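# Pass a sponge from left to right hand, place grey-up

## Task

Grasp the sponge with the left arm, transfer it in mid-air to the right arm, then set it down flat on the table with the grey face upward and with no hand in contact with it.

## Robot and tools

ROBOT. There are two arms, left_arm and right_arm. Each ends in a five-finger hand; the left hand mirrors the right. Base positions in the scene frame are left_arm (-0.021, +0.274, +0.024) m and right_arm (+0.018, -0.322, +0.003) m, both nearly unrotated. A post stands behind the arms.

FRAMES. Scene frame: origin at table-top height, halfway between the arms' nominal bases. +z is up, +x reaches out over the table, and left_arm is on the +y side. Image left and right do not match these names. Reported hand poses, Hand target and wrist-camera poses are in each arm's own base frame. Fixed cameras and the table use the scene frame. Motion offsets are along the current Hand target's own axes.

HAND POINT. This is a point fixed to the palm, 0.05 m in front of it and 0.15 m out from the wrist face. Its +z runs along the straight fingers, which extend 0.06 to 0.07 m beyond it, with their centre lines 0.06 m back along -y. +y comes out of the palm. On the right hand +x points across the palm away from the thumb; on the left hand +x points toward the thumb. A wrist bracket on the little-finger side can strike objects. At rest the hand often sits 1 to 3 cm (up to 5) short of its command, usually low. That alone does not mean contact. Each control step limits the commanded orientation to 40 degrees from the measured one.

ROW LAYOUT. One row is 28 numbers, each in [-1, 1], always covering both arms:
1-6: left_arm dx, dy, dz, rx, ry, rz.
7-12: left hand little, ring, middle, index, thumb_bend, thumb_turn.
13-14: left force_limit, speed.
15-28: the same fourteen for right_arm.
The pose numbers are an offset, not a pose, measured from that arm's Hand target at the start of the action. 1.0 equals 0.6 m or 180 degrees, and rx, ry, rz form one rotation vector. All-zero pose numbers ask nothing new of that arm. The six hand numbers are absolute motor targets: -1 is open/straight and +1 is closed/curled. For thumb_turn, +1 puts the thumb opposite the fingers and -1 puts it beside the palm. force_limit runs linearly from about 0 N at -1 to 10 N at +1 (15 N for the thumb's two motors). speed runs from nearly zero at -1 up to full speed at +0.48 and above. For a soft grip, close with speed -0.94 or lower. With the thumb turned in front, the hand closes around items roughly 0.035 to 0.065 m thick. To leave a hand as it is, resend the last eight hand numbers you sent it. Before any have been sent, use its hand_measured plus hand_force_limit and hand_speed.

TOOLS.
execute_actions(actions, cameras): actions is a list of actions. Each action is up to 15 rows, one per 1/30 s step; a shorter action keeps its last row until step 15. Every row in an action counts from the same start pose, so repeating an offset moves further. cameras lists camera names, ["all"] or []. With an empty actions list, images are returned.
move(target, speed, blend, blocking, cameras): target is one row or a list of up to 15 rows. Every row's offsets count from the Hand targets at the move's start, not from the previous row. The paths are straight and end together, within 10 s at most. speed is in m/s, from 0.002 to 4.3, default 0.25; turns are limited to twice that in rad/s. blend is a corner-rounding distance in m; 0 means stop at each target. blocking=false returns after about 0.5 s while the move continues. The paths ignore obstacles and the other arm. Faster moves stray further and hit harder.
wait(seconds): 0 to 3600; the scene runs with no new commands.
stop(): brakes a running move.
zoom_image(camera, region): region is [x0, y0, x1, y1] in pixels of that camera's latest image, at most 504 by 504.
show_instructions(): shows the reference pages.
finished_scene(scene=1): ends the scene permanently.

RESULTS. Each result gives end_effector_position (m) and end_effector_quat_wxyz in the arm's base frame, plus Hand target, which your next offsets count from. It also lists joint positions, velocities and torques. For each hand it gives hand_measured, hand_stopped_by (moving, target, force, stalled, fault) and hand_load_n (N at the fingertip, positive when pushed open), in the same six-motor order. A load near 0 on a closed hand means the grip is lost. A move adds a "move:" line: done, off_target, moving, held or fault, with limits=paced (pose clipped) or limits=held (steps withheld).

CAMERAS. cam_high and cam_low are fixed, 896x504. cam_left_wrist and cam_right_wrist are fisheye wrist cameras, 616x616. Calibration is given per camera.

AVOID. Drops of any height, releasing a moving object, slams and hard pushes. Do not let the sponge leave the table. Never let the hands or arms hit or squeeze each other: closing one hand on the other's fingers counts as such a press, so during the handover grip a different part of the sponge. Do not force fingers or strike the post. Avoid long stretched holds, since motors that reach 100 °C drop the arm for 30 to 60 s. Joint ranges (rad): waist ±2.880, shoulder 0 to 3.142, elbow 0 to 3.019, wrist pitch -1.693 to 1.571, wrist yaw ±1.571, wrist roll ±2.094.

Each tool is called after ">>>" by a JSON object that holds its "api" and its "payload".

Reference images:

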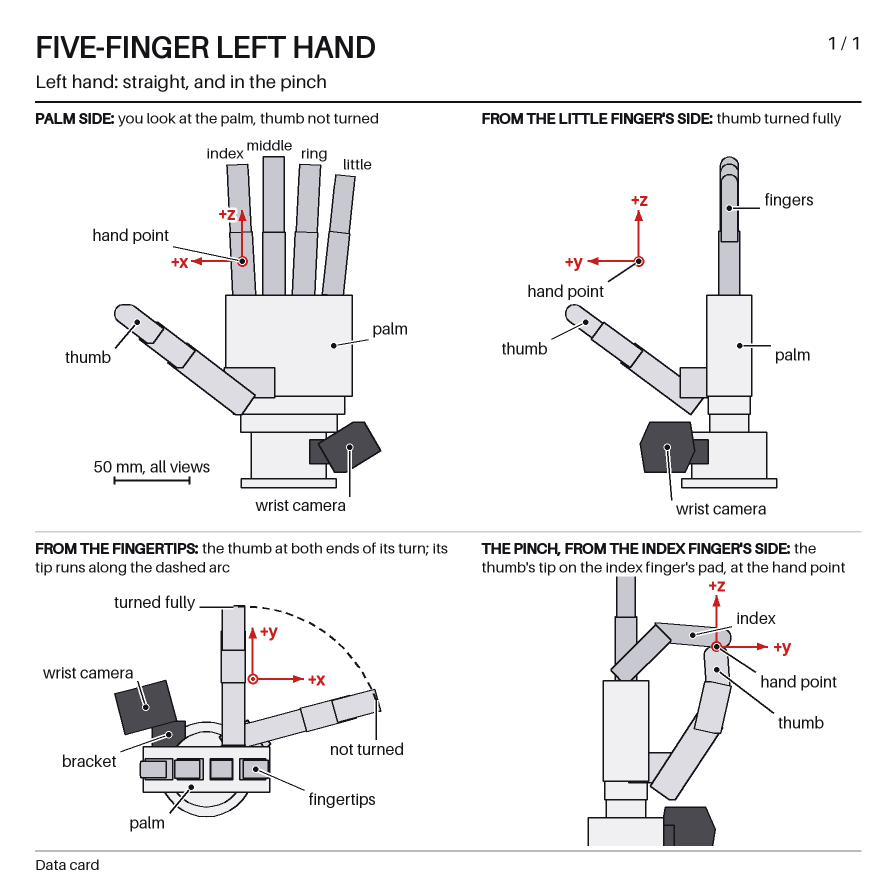

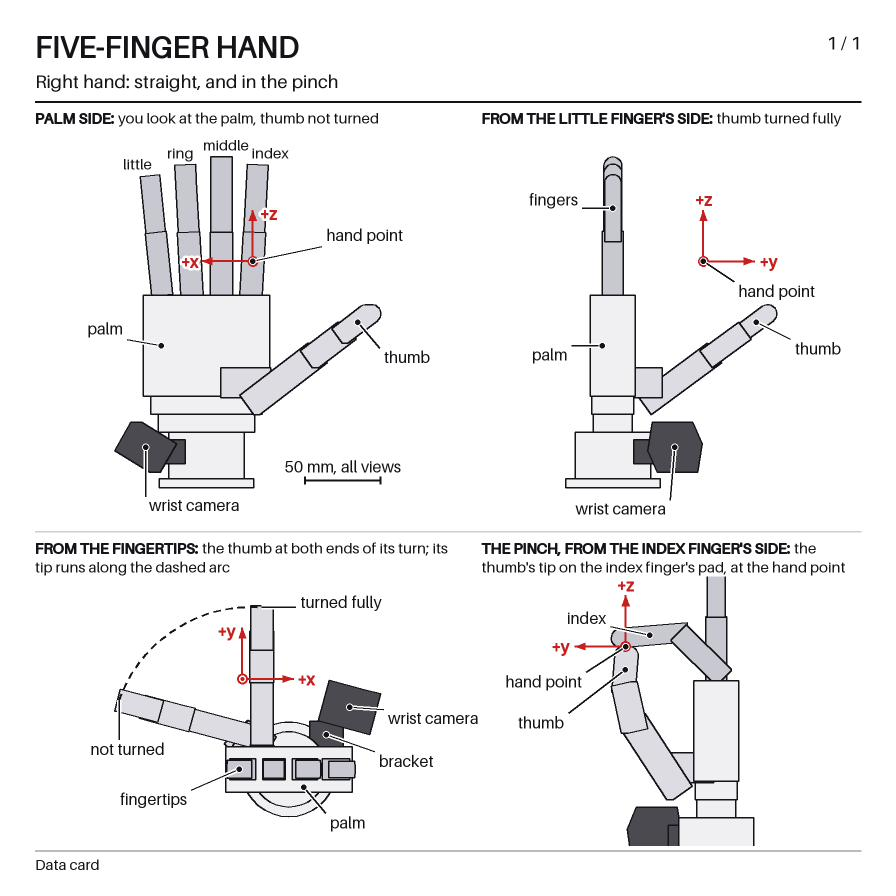

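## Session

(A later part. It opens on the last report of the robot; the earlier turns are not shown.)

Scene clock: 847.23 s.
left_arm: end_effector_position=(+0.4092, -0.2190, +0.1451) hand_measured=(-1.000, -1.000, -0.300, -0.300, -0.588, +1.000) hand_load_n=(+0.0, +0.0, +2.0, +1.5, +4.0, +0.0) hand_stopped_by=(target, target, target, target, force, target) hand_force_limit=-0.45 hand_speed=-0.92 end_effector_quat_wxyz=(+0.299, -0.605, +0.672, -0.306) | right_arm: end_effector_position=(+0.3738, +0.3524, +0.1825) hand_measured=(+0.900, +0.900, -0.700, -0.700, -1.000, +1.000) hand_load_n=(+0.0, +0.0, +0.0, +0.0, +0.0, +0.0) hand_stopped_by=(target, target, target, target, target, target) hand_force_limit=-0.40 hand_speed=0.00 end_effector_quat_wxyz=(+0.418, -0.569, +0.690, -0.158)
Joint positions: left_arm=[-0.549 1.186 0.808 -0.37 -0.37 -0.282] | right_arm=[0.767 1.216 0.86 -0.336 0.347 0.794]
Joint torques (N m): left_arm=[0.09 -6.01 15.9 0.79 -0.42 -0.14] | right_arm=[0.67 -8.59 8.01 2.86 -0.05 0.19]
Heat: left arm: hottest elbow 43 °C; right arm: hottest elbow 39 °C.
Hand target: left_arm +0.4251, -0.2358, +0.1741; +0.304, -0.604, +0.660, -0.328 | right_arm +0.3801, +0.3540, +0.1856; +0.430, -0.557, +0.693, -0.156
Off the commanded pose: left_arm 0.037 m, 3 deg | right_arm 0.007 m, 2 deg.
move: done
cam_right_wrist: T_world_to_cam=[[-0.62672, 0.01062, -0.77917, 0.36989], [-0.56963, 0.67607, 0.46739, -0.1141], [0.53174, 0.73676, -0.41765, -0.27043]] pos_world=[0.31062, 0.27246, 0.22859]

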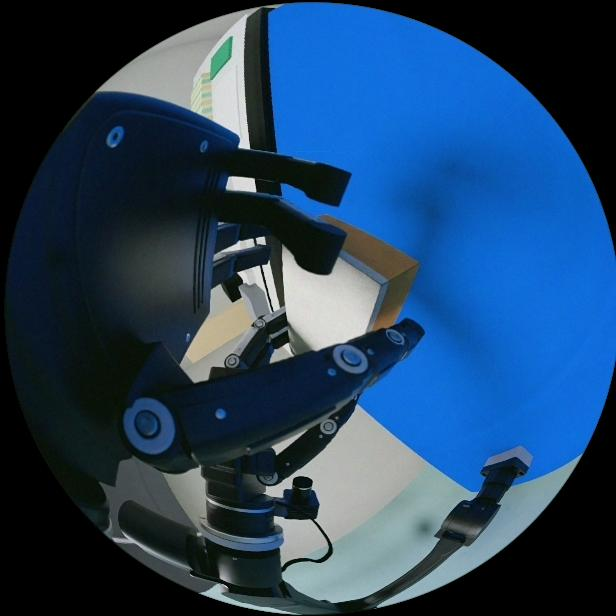

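>>> {"api": "move", "payload": {"target": [0,0,0,0,0,0,-1,-1,-0.3,-0.3,-0.4,1,-0.45,-0.92,0,0,0,0,0,0,0.9,0.9,0.0,0.0,-0.3,1,-0.8,-0.88], "speed": 0.06, "cameras": ["cam_right_wrist","cam_high","cam_low"]}}

>>> {"api": "zoom_image", "payload": {"camera": "cam_right_wrist", "region": [220, 210, 440, 430]}}

Scene clock: 858.93 s.
left_arm: end_effector_position=(+0.4098, -0.2185, +0.1453) hand_measured=(-1.000, -1.000, -0.300, -0.300, -0.588, +1.000) hand_load_n=(+0.0, -0.5, +2.0, +1.5, +4.5, +0.0) hand_stopped_by=(target, target, target, target, force, target) hand_force_limit=-0.45 hand_speed=-0.92 end_effector_quat_wxyz=(+0.299, -0.608, +0.669, -0.306) | right_arm: end_effector_position=(+0.3738, +0.3524, +0.1825) hand_measured=(+0.900, +0.900, -0.244, -0.210, -0.748, +1.000) hand_load_n=(+0.0, +0.0, +1.0, +1.5, +1.5, +0.0) hand_stopped_by=(target, target, force, force, force, target) hand_force_limit=-0.80 hand_speed=-0.88 end_effector_quat_wxyz=(+0.418, -0.569, +0.690, -0.158)
Joint positions: left_arm=[-0.547 1.186 0.808 -0.37 -0.372 -0.288] | right_arm=[0.767 1.216 0.86 -0.336 0.347 0.794]
Joint torques (N m): left_arm=[0.03 -6.12 15.9 0.83 -0.33 -0.14] | right_arm=[-0.79 -8.82 8.2 2.85 -0.06 0.15]
Heat: left arm: hottest elbow 43 °C; right arm: hottest elbow 39 °C.
Hand target: left_arm +0.4251, -0.2358, +0.1741; +0.304, -0.604, +0.660, -0.328 | right_arm +0.3801, +0.3540, +0.1856; +0.430, -0.557, +0.693, -0.156
Off the commanded pose: left_arm 0.037 m, 3 deg | right_arm 0.007 m, 2 deg.
move: done
cam_right_wrist: T_world_to_cam=[[-0.62672, 0.01062, -0.77917, 0.36989], [-0.56963, 0.67607, 0.46739, -0.1141], [0.53174, 0.73676, -0.41765, -0.27043]] pos_world=[0.31062, 0.27246, 0.22859]
Images, in order (width x height): cam_high 896x504, cam_low 896x504, cam_right_wrist 616x616.

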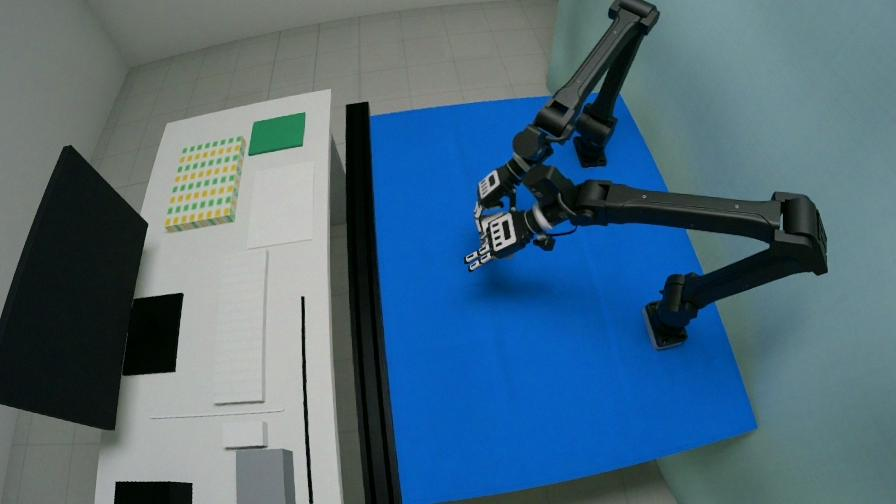

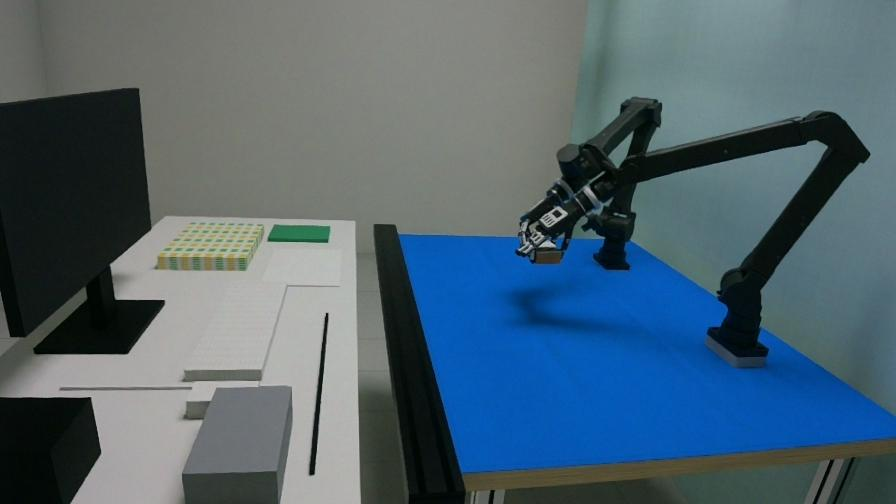

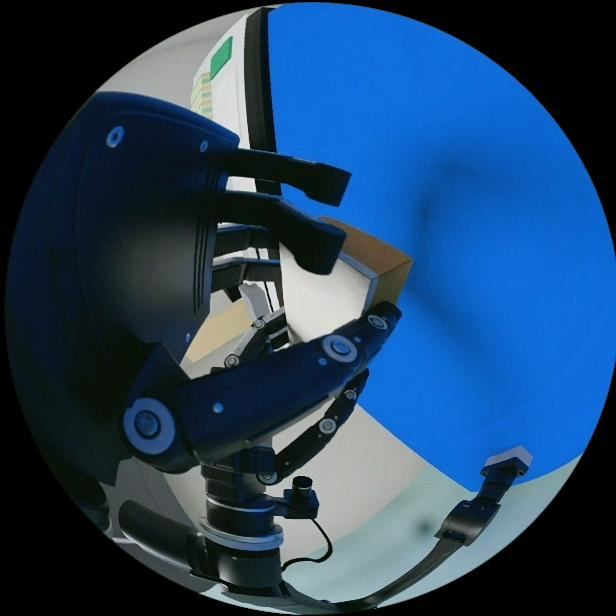

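Scaled by 2.291 from the camera's image (finer frame: 880x880).

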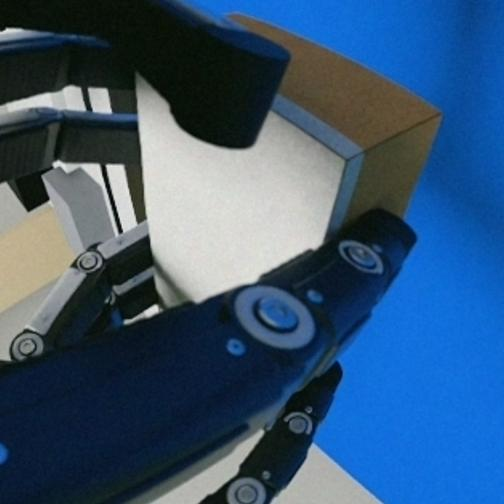

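>>> {"api": "move", "payload": {"target": [0,0,0,0,0,0,-1,-1,-0.3,-0.3,-0.4,1,-0.45,-0.92,0,0,0,0,0,0,0.9,0.9,0.1,0.1,-0.2,1,-0.5,-0.92], "speed": 0.06, "cameras": ["cam_right_wrist","cam_high","cam_low"]}}

>>> {"api": "zoom_image", "payload": {"camera": "cam_right_wrist", "region": [220, 210, 440, 430]}}

>>> {"api": "zoom_image", "payload": {"camera": "cam_high", "region": [440, 140, 560, 260]}}

Scene clock: 866.33 s.
left_arm: end_effector_position=(+0.4099, -0.2194, +0.1461) hand_measured=(-1.000, -1.000, -0.300, -0.300, -0.588, +1.000) hand_load_n=(+0.0, +0.0, +2.0, +1.5, +4.0, +0.0) hand_stopped_by=(target, target, target, target, force, target) hand_force_limit=-0.45 hand_speed=-0.92 end_effector_quat_wxyz=(+0.299, -0.607, +0.669, -0.307) | right_arm: end_effector_position=(+0.3749, +0.3513, +0.1825) hand_measured=(+0.900, +0.900, -0.178, -0.166, -0.706, +1.000) hand_load_n=(+0.0, +0.0, +3.5, +2.5, +4.0, +0.0) hand_stopped_by=(target, target, force, force, force, target) hand_force_limit=-0.50 hand_speed=-0.92 end_effector_quat_wxyz=(+0.418, -0.568, +0.691, -0.159)
Joint positions: left_arm=[-0.549 1.186 0.809 -0.37 -0.372 -0.288] | right_arm=[0.764 1.216 0.86 -0.336 0.347 0.794]
Joint torques (N m): left_arm=[-0.09 -6.18 15.88 0.84 -0.33 -0.14] | right_arm=[-0.56 -7.82 7.84 3.3 -0.07 0.12]
Heat: left arm: hottest elbow 43 °C; right arm: hottest elbow 39 °C.
Hand target: left_arm +0.4251, -0.2358, +0.1741; +0.304, -0.604, +0.660, -0.328 | right_arm +0.3801, +0.3540, +0.1856; +0.430, -0.557, +0.693, -0.156
Off the commanded pose: left_arm 0.036 m, 3 deg | right_arm 0.007 m, 2 deg.
move: done
cam_right_wrist: T_world_to_cam=[[-0.6267, 0.01257, -0.77916, 0.36986], [-0.56753, 0.67781, 0.46742, -0.11417], [0.534, 0.73513, -0.41765, -0.27045]] pos_world=[0.31142, 0.27155, 0.22859]
Images, in order (width x height): cam_high 896x504, cam_low 896x504, cam_right_wrist 616x616.

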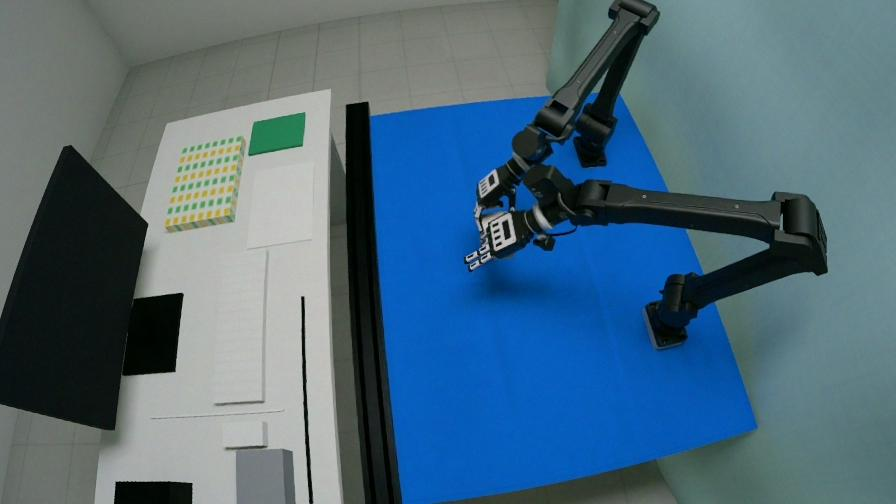

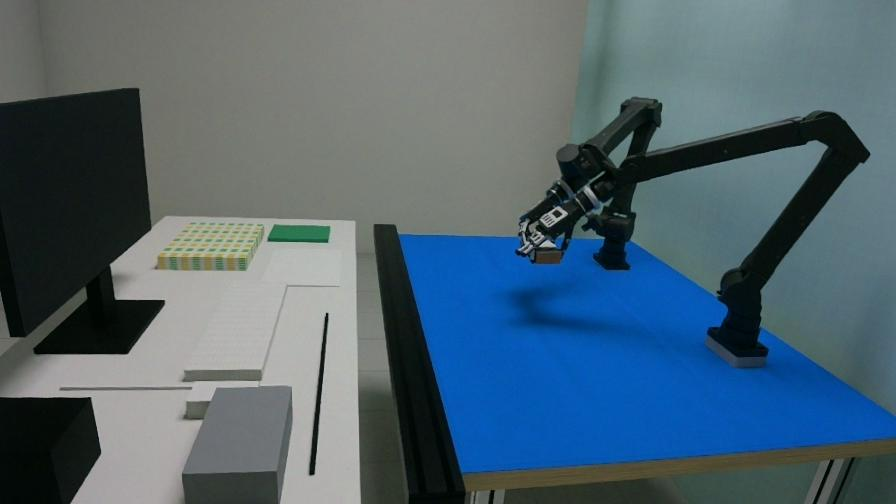

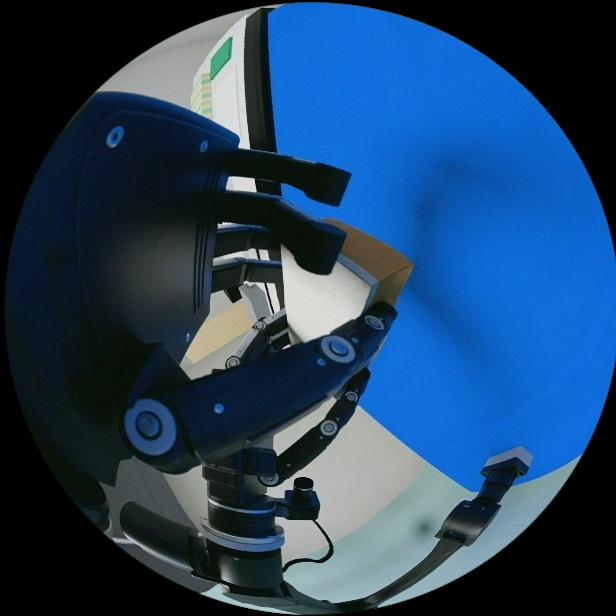

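Scaled by 2.291 from the camera's image (finer frame: 880x880).

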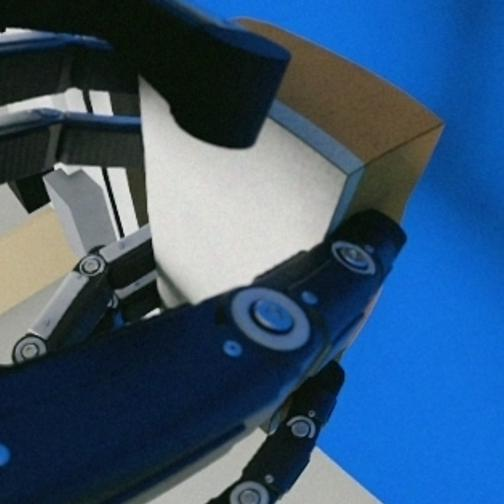

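Scaled by 4.200 from the camera's image (finer frame: 1280x720).

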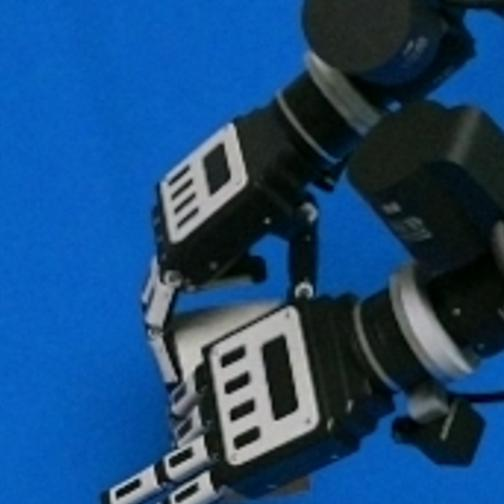

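>>> {"api": "move", "payload": {"target": [[0,0,0,0,0,0,-1,-1,-0.3,-0.3,-1,1,-0.45,-0.6,0,0,0,0,0,0,0.9,0.9,0.1,0.1,-0.2,1,-0.5,-0.92],[0,0,0,0,0,0,-1,-1,-0.8,-0.8,-1,1,-0.45,-0.6,0,0,0,0,0,0,0.9,0.9,0.1,0.1,-0.2,1,-0.5,-0.92]], "speed": 0.06, "cameras": ["cam_right_wrist","cam_left_wrist","cam_low"]}}

>>> {"api": "zoom_image", "payload": {"camera": "cam_right_wrist", "region": [220, 210, 440, 430]}}

>>> {"api": "zoom_image", "payload": {"camera": "cam_left_wrist", "region": [140, 200, 400, 460]}}

Scene clock: 877.47 s.
left_arm: end_effector_position=(+0.4103, -0.2189, +0.1461) hand_measured=(-1.000, -1.000, -0.800, -0.800, -1.000, +1.000) hand_load_n=(+0.0, +0.0, +0.0, +0.0, +0.0, +0.0) hand_stopped_by=(target, target, target, target, target, target) hand_force_limit=-0.45 hand_speed=-0.60 end_effector_quat_wxyz=(+0.299, -0.608, +0.668, -0.307) | right_arm: end_effector_position=(+0.3738, +0.3524, +0.1825) hand_measured=(+0.900, +0.900, -0.178, -0.166, -0.706, +1.000) hand_load_n=(+0.0, +0.0, +3.0, +2.0, +4.0, +0.0) hand_stopped_by=(target, target, force, force, force, target) hand_force_limit=-0.50 hand_speed=-0.92 end_effector_quat_wxyz=(+0.418, -0.569, +0.690, -0.158)
Joint positions: left_arm=[-0.547 1.186 0.809 -0.37 -0.372 -0.289] | right_arm=[0.767 1.216 0.86 -0.336 0.347 0.794]
Joint torques (N m): left_arm=[0.09 -6.12 15.88 0.83 -0.34 -0.14] | right_arm=[-0.85 -8.47 8.13 2.92 -0.08 0.11]
Heat: left arm: hottest elbow 44 °C; right arm: hottest elbow 39 °C.
Hand target: left_arm +0.4251, -0.2358, +0.1741; +0.304, -0.604, +0.660, -0.328 | right_arm +0.3801, +0.3540, +0.1856; +0.430, -0.557, +0.693, -0.156
Off the commanded pose: left_arm 0.036 m, 3 deg | right_arm 0.007 m, 2 deg.
move: done; target 2's new numbers were sent with left_arm's hand 0.036 m and 3 deg from that target
cam_left_wrist: T_world_to_cam=[[0.61047, -0.27753, 0.74182, -0.42447], [-0.54955, -0.82289, 0.14438, 0.02592], [0.57037, -0.49581, -0.65487, -0.13083]] pos_world=[0.34799, -0.16134, 0.22546]
cam_right_wrist: T_world_to_cam=[[-0.62672, 0.01062, -0.77917, 0.36989], [-0.56963, 0.67607, 0.46739, -0.1141], [0.53174, 0.73676, -0.41765, -0.27043]] pos_world=[0.31062, 0.27246, 0.22859]
Images, in order (width x height): cam_low 896x504, cam_left_wrist 616x616, cam_right_wrist 616x616.

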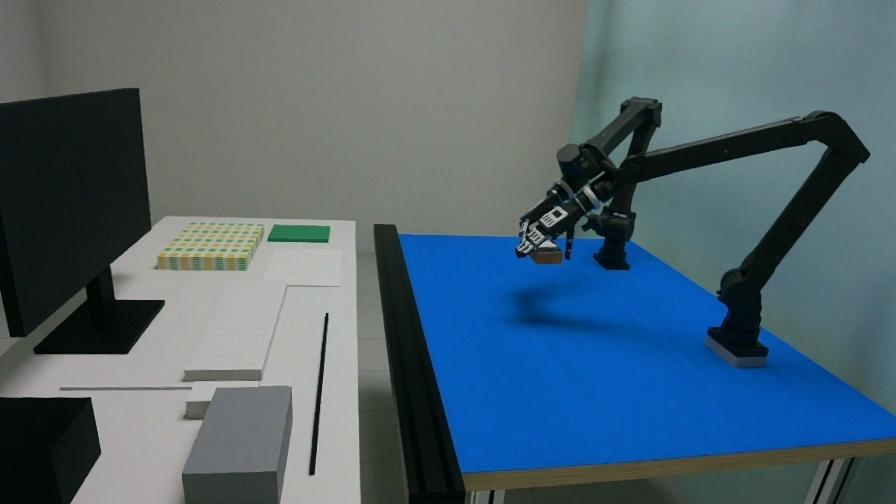

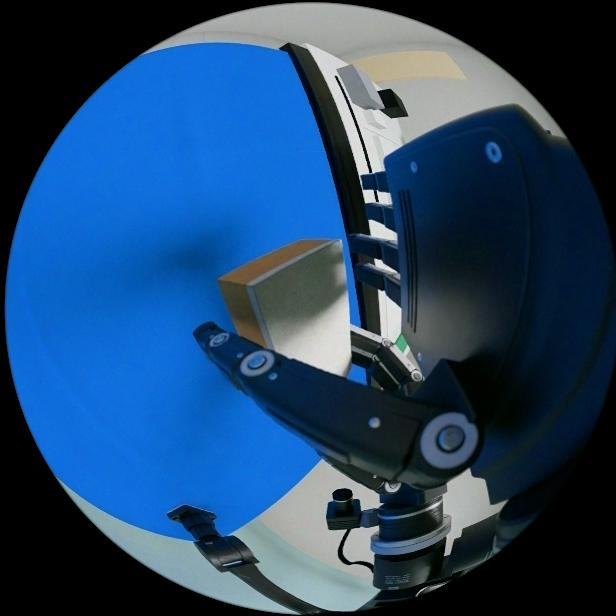

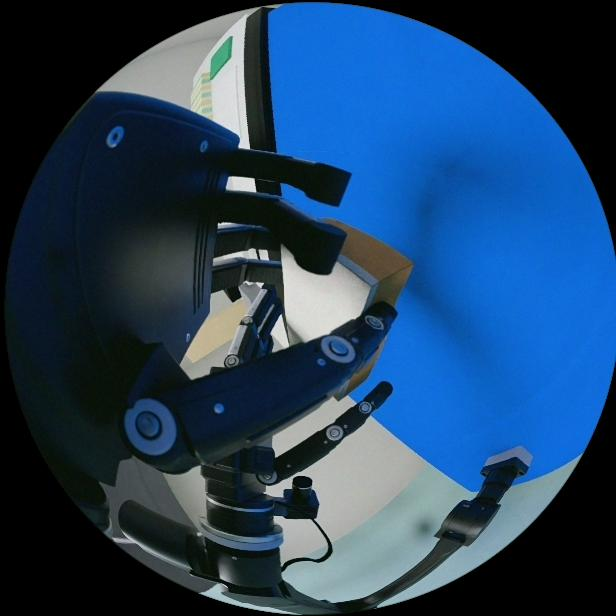

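Scaled by 2.291 from the camera's image (finer frame: 880x880).

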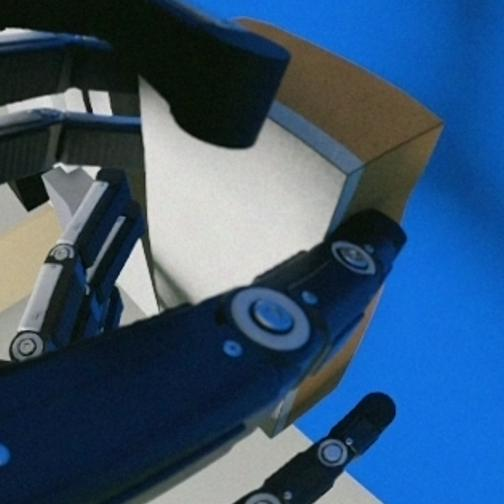

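Scaled by 1.938 from the camera's image (finer frame: 880x880).

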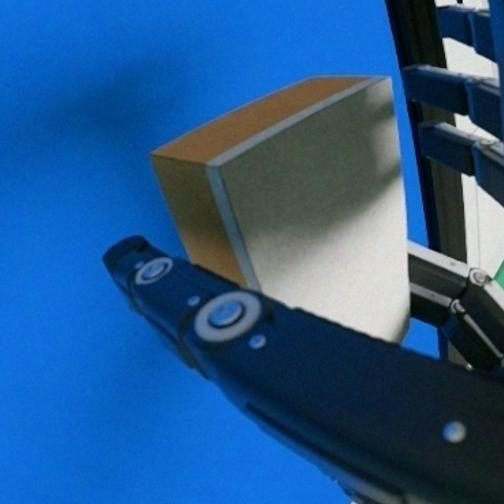

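>>> {"api": "move", "payload": {"target": [[-0.1329,0.0074,-0.0088,0,0,0,-1,-1,-0.8,-0.8,-1,1,-0.45,-0.6,0,0,0,0,0,0,0.9,0.9,0.1,0.1,-0.2,1,-0.5,-0.92],[-0.2588,0.0378,-0.1040,0,0,0,-1,-1,-0.8,-0.8,-1,1,-0.45,-0.6,0,0,0,0,0,0,0.9,0.9,0.1,0.1,-0.2,1,-0.5,-0.92]], "speed": 0.12, "blend": 0.02, "cameras": ["all"]}}

>>> {"api": "zoom_image", "payload": {"camera": "cam_low", "region": [470, 160, 600, 290]}}

>>> {"api": "zoom_image", "payload": {"camera": "cam_high", "region": [440, 140, 560, 260]}}

Scene clock: 897.33 s.
left_arm: end_effector_position=(+0.3805, -0.0932, +0.1417) hand_measured=(-1.000, -1.000, -0.800, -0.800, -1.000, +1.000) hand_load_n=(+0.0, +0.0, +0.0, +0.0, +0.5, +0.0) hand_stopped_by=(target, target, target, target, target, target) hand_force_limit=-0.45 hand_speed=-0.60 end_effector_quat_wxyz=(+0.261, -0.613, +0.687, -0.290) | right_arm: end_effector_position=(+0.3738, +0.3524, +0.1825) hand_measured=(+0.900, +0.900, -0.178, -0.166, -0.706, +1.000) hand_load_n=(+0.5, +0.0, +3.0, +2.5, +3.5, +0.0) hand_stopped_by=(target, target, force, force, force, target) hand_force_limit=-0.50 hand_speed=-0.92 end_effector_quat_wxyz=(+0.418, -0.569, +0.690, -0.158)
Joint positions: left_arm=[-0.179 0.998 0.696 -0.468 -0.051 -0.044] | right_arm=[0.767 1.216 0.86 -0.336 0.347 0.794]
Joint velocities: left_arm=[-0.005 -0.005 -0.002 0.017 -0.154 0.007] | right_arm=[within noise]
Joint torques (N m): left_arm=[3.6 -13.45 10.81 0.83 0.11 0.12] | right_arm=[-0.67 -8.64 7.77 2.93 -0.1 0.14]
Heat: left arm: hottest elbow 43 °C; right arm: hottest elbow 38 °C.
Hand target: left_arm +0.3753, -0.0757, +0.1943; +0.304, -0.604, +0.660, -0.328 | right_arm +0.3801, +0.3540, +0.1856; +0.430, -0.557, +0.693, -0.156
Off the commanded pose: left_arm 0.056 m, 7 deg | right_arm 0.007 m, 2 deg.
move: off_target (left_arm)
cam_left_wrist: T_world_to_cam=[[0.66403, -0.2859, 0.69089, -0.38208], [-0.55847, -0.80404, 0.20403, 0.11022], [0.49717, -0.52133, -0.69357, -0.02344]] pos_world=[0.32692, -0.03284, 0.22522]
cam_right_wrist: T_world_to_cam=[[-0.62672, 0.01062, -0.77917, 0.36989], [-0.56963, 0.67607, 0.46739, -0.1141], [0.53174, 0.73676, -0.41765, -0.27043]] pos_world=[0.31062, 0.27246, 0.22859]

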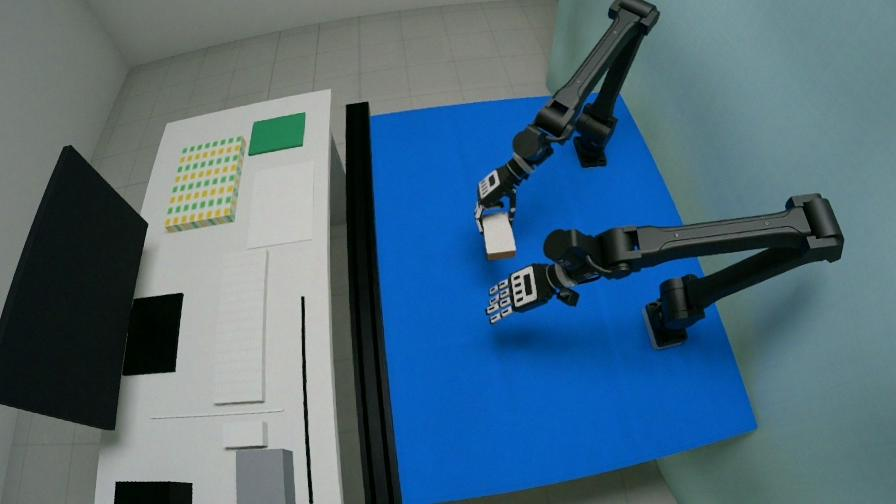

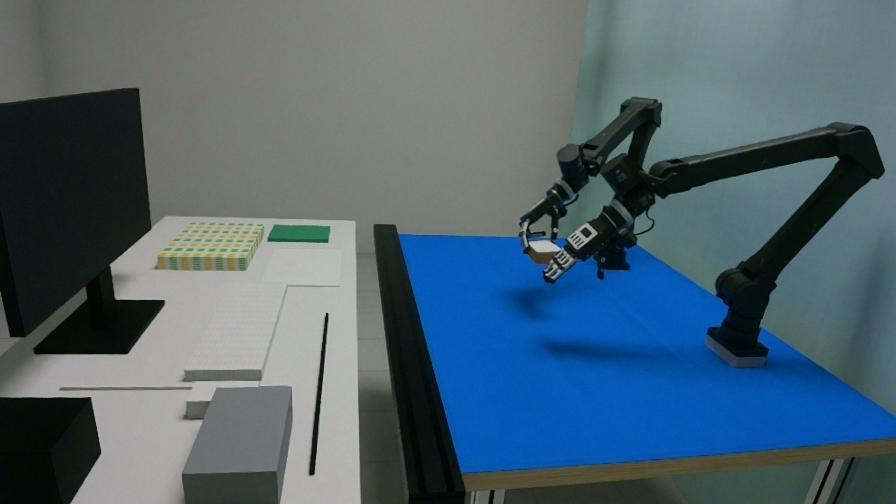

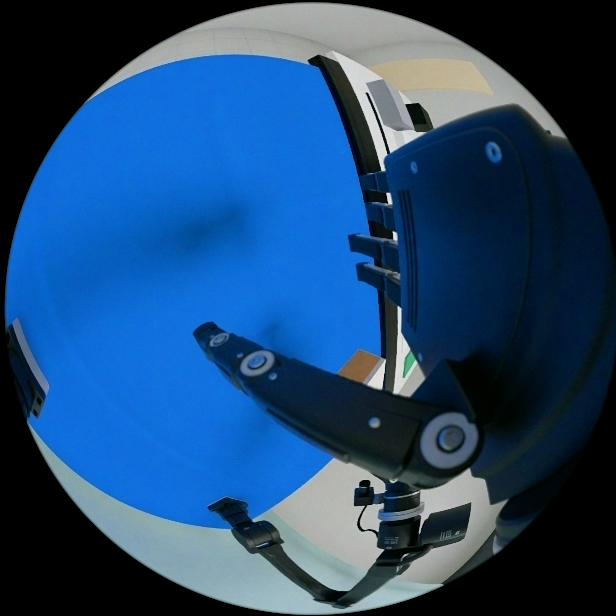

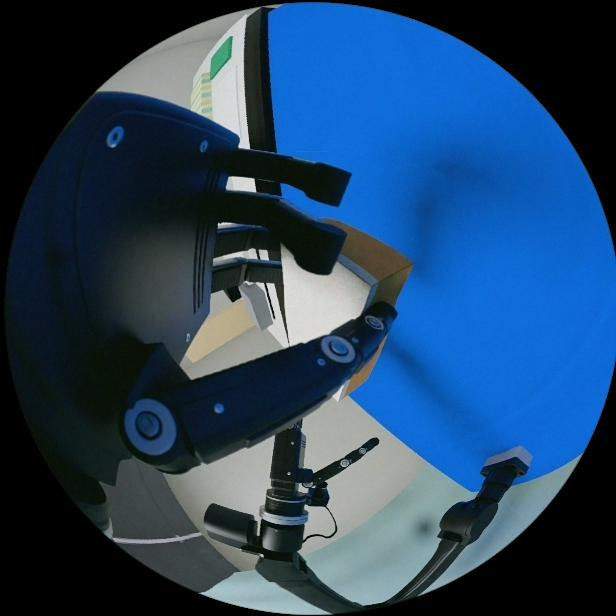

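Scaled by 3.877 from the camera's image (finer frame: 1280x720).

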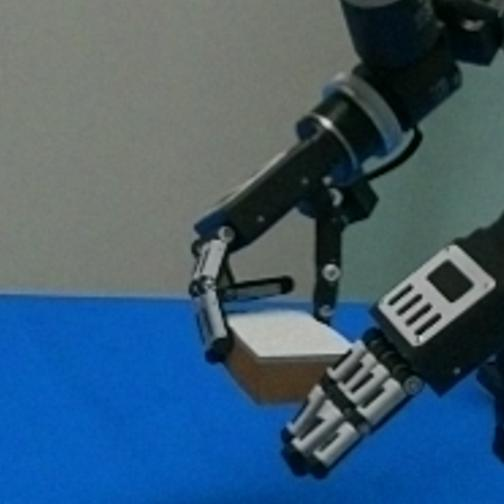

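Scaled by 4.200 from the camera's image (finer frame: 1280x720).

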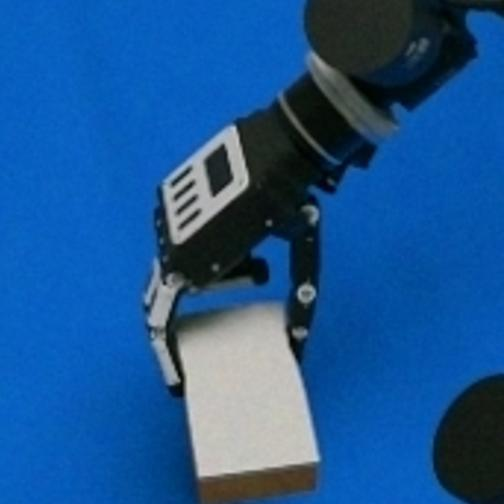

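>>> {"api": "move", "payload": {"target": [0,0,0,0,0,0,-1,-1,-0.8,-0.8,-1,1,-0.45,-0.6,0.0668,0.1101,0.0920,0,0,0,0.9,0.9,0.1,0.1,-0.2,1,-0.5,-0.92], "speed": 0.08, "cameras": ["all"]}}

>>> {"api": "zoom_image", "payload": {"camera": "cam_low", "region": [470, 180, 600, 310]}}

>>> {"api": "zoom_image", "payload": {"camera": "cam_high", "region": [440, 150, 560, 270]}}

Scene clock: 927.57 s.
left_arm: end_effector_position=(+0.3804, -0.0935, +0.1418) hand_measured=(-1.000, -1.000, -0.800, -0.800, -1.000, +1.000) hand_load_n=(+0.0, +0.0, +0.0, +0.0, +0.0, +0.0) hand_stopped_by=(target, target, target, target, target, target) hand_force_limit=-0.45 hand_speed=-0.60 end_effector_quat_wxyz=(+0.261, -0.613, +0.687, -0.290) | right_arm: end_effector_position=(+0.3737, +0.3523, +0.0851) hand_measured=(+0.900, +0.900, -0.178, -0.166, -0.706, +1.000) hand_load_n=(+0.0, +0.0, +3.0, +2.5, +3.5, +0.0) hand_stopped_by=(target, target, force, force, force, target) hand_force_limit=-0.50 hand_speed=-0.92 end_effector_quat_wxyz=(+0.416, -0.570, +0.690, -0.158)
Joint positions: left_arm=[-0.179 0.998 0.696 -0.468 -0.05 -0.044] | right_arm=[0.767 1.368 0.703 -0.032 0.347 0.794]
Joint torques (N m): left_arm=[3.6 -13.33 10.78 0.84 0.12 0.13] | right_arm=[0.32 -9.58 6.75 3.06 -0.09 0.19]
Heat: left arm: hottest elbow 41 °C; right arm: hottest elbow 38 °C.
Hand target: left_arm +0.3753, -0.0757, +0.1943; +0.304, -0.604, +0.660, -0.328 | right_arm +0.3801, +0.3540, +0.0906; +0.430, -0.557, +0.693, -0.156
Off the commanded pose: left_arm 0.056 m, 7 deg | right_arm 0.009 m, 2 deg.
move: done
cam_left_wrist: T_world_to_cam=[[0.66386, -0.28592, 0.69104, -0.38209], [-0.55932, -0.80321, 0.20499, 0.11023], [0.49644, -0.5226, -0.69313, -0.0234]] pos_world=[0.32692, -0.03293, 0.22522]
cam_right_wrist: T_world_to_cam=[[-0.62929, 0.00819, -0.77713, 0.29557], [-0.56805, 0.67758, 0.46713, -0.06974], [0.53039, 0.73541, -0.42173, -0.30965]] pos_world=[0.31062, 0.27256, 0.13169]

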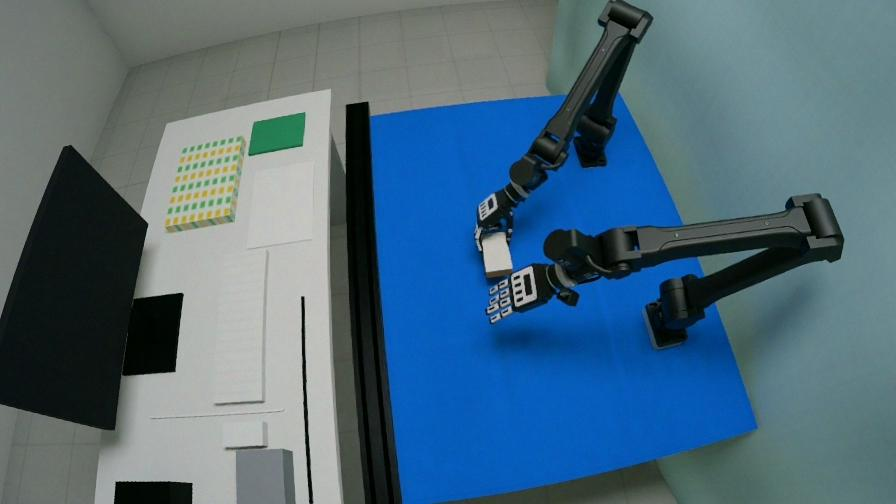

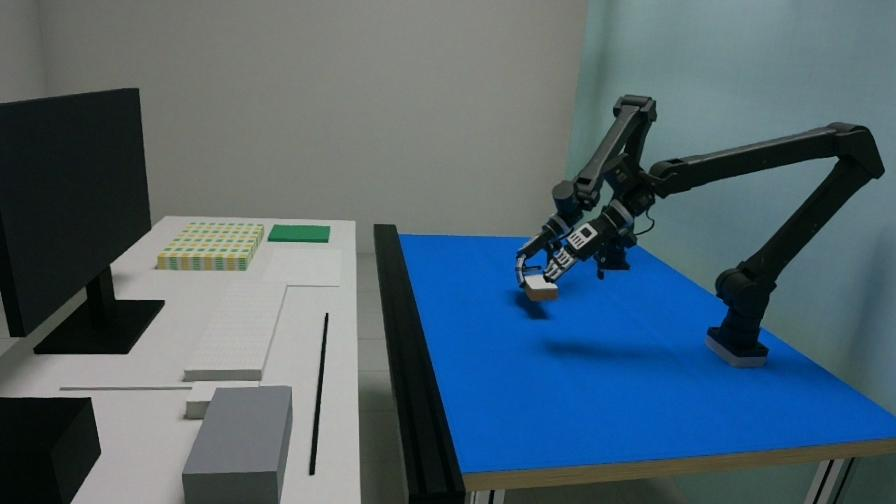

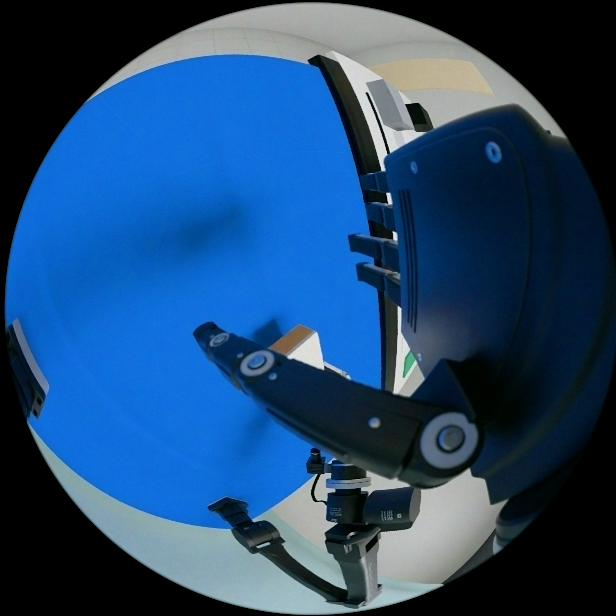

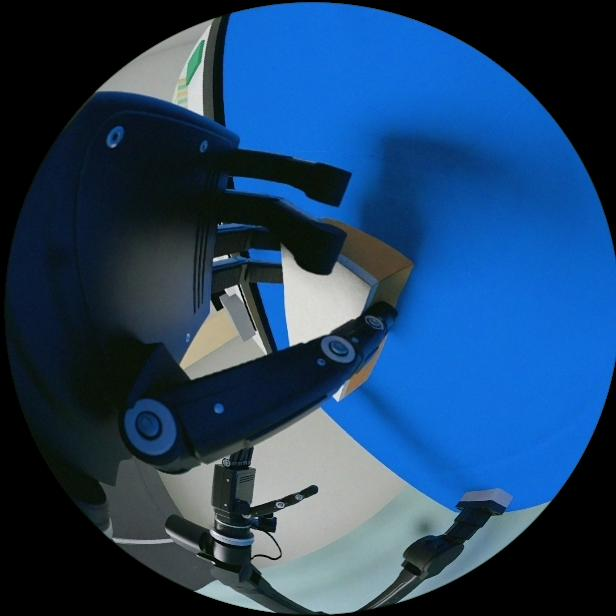

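Scaled by 3.877 from the camera's image (finer frame: 1280x720).

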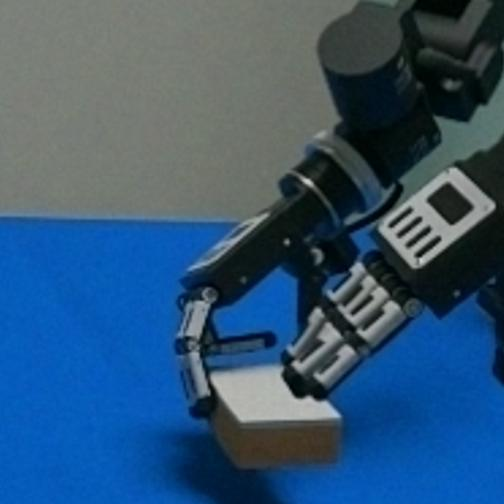

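Scaled by 4.200 from the camera's image (finer frame: 1280x720).

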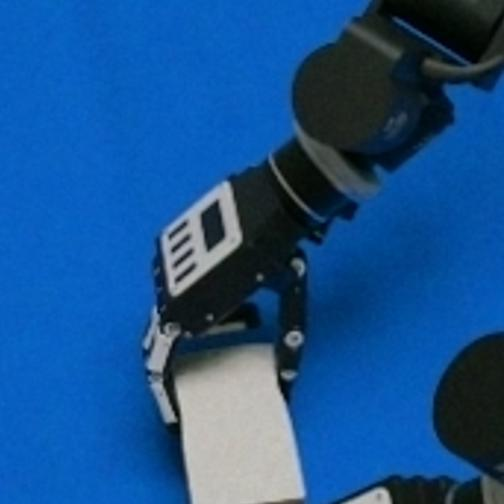

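>>> {"api": "move", "payload": {"target": [0,0,0,0,0,0,-1,-1,-0.8,-0.8,-1,1,-0.45,-0.6,0.0232,0.0382,0.0320,0,0,0,0.9,0.9,0.1,0.1,-0.2,1,-0.5,-0.92], "speed": 0.04, "cameras": ["cam_low","cam_high"]}}

>>> {"api": "zoom_image", "payload": {"camera": "cam_low", "region": [470, 200, 600, 330]}}

Scene clock: 938.10 s.
left_arm: end_effector_position=(+0.3804, -0.0935, +0.1418) hand_measured=(-1.000, -1.000, -0.800, -0.800, -1.000, +1.000) hand_load_n=(+0.0, -0.5, +0.0, +0.0, +0.0, -0.5) hand_stopped_by=(target, target, target, target, target, target) hand_force_limit=-0.45 hand_speed=-0.60 end_effector_quat_wxyz=(+0.261, -0.613, +0.687, -0.290) | right_arm: end_effector_position=(+0.3745, +0.3531, +0.0537) hand_measured=(+0.900, +0.900, -0.178, -0.166, -0.706, +1.000) hand_load_n=(+0.0, +0.0, +3.0, +2.5, +4.0, +0.0) hand_stopped_by=(target, target, force, force, force, target) hand_force_limit=-0.50 hand_speed=-0.92 end_effector_quat_wxyz=(+0.418, -0.570, +0.690, -0.158)
Joint positions: left_arm=[-0.179 0.998 0.696 -0.468 -0.05 -0.044] | right_arm=[0.767 1.442 0.667 0.082 0.347 0.794]
Joint torques (N m): left_arm=[3.6 -13.39 10.77 0.84 0.11 0.12] | right_arm=[0.26 -9.64 6.09 3.19 -0.11 0.16]
Heat: left arm: hottest elbow 41 °C; right arm: hottest elbow 37 °C.
Hand target: left_arm +0.3753, -0.0757, +0.1943; +0.304, -0.604, +0.660, -0.328 | right_arm +0.3801, +0.3541, +0.0576; +0.430, -0.557, +0.693, -0.156
Off the commanded pose: left_arm 0.056 m, 7 deg | right_arm 0.007 m, 2 deg.
move: done
Images, in order (width x height): cam_high 896x504, cam_low 896x504.

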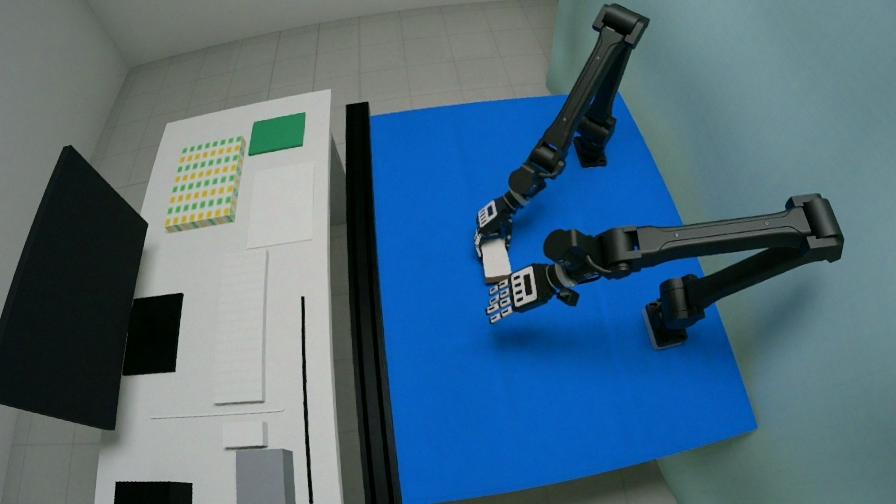

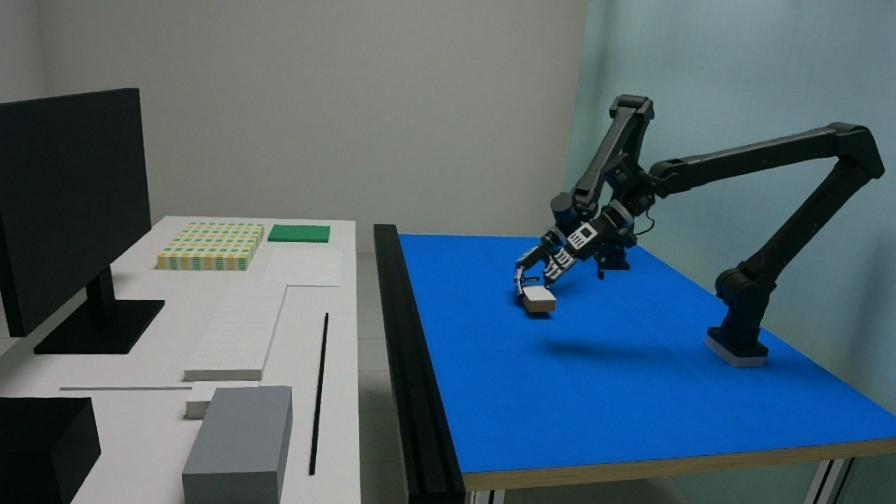

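Scaled by 3.877 from the camera's image (finer frame: 1280x720).

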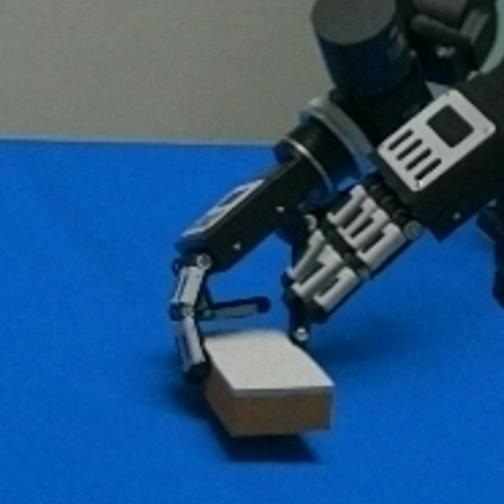

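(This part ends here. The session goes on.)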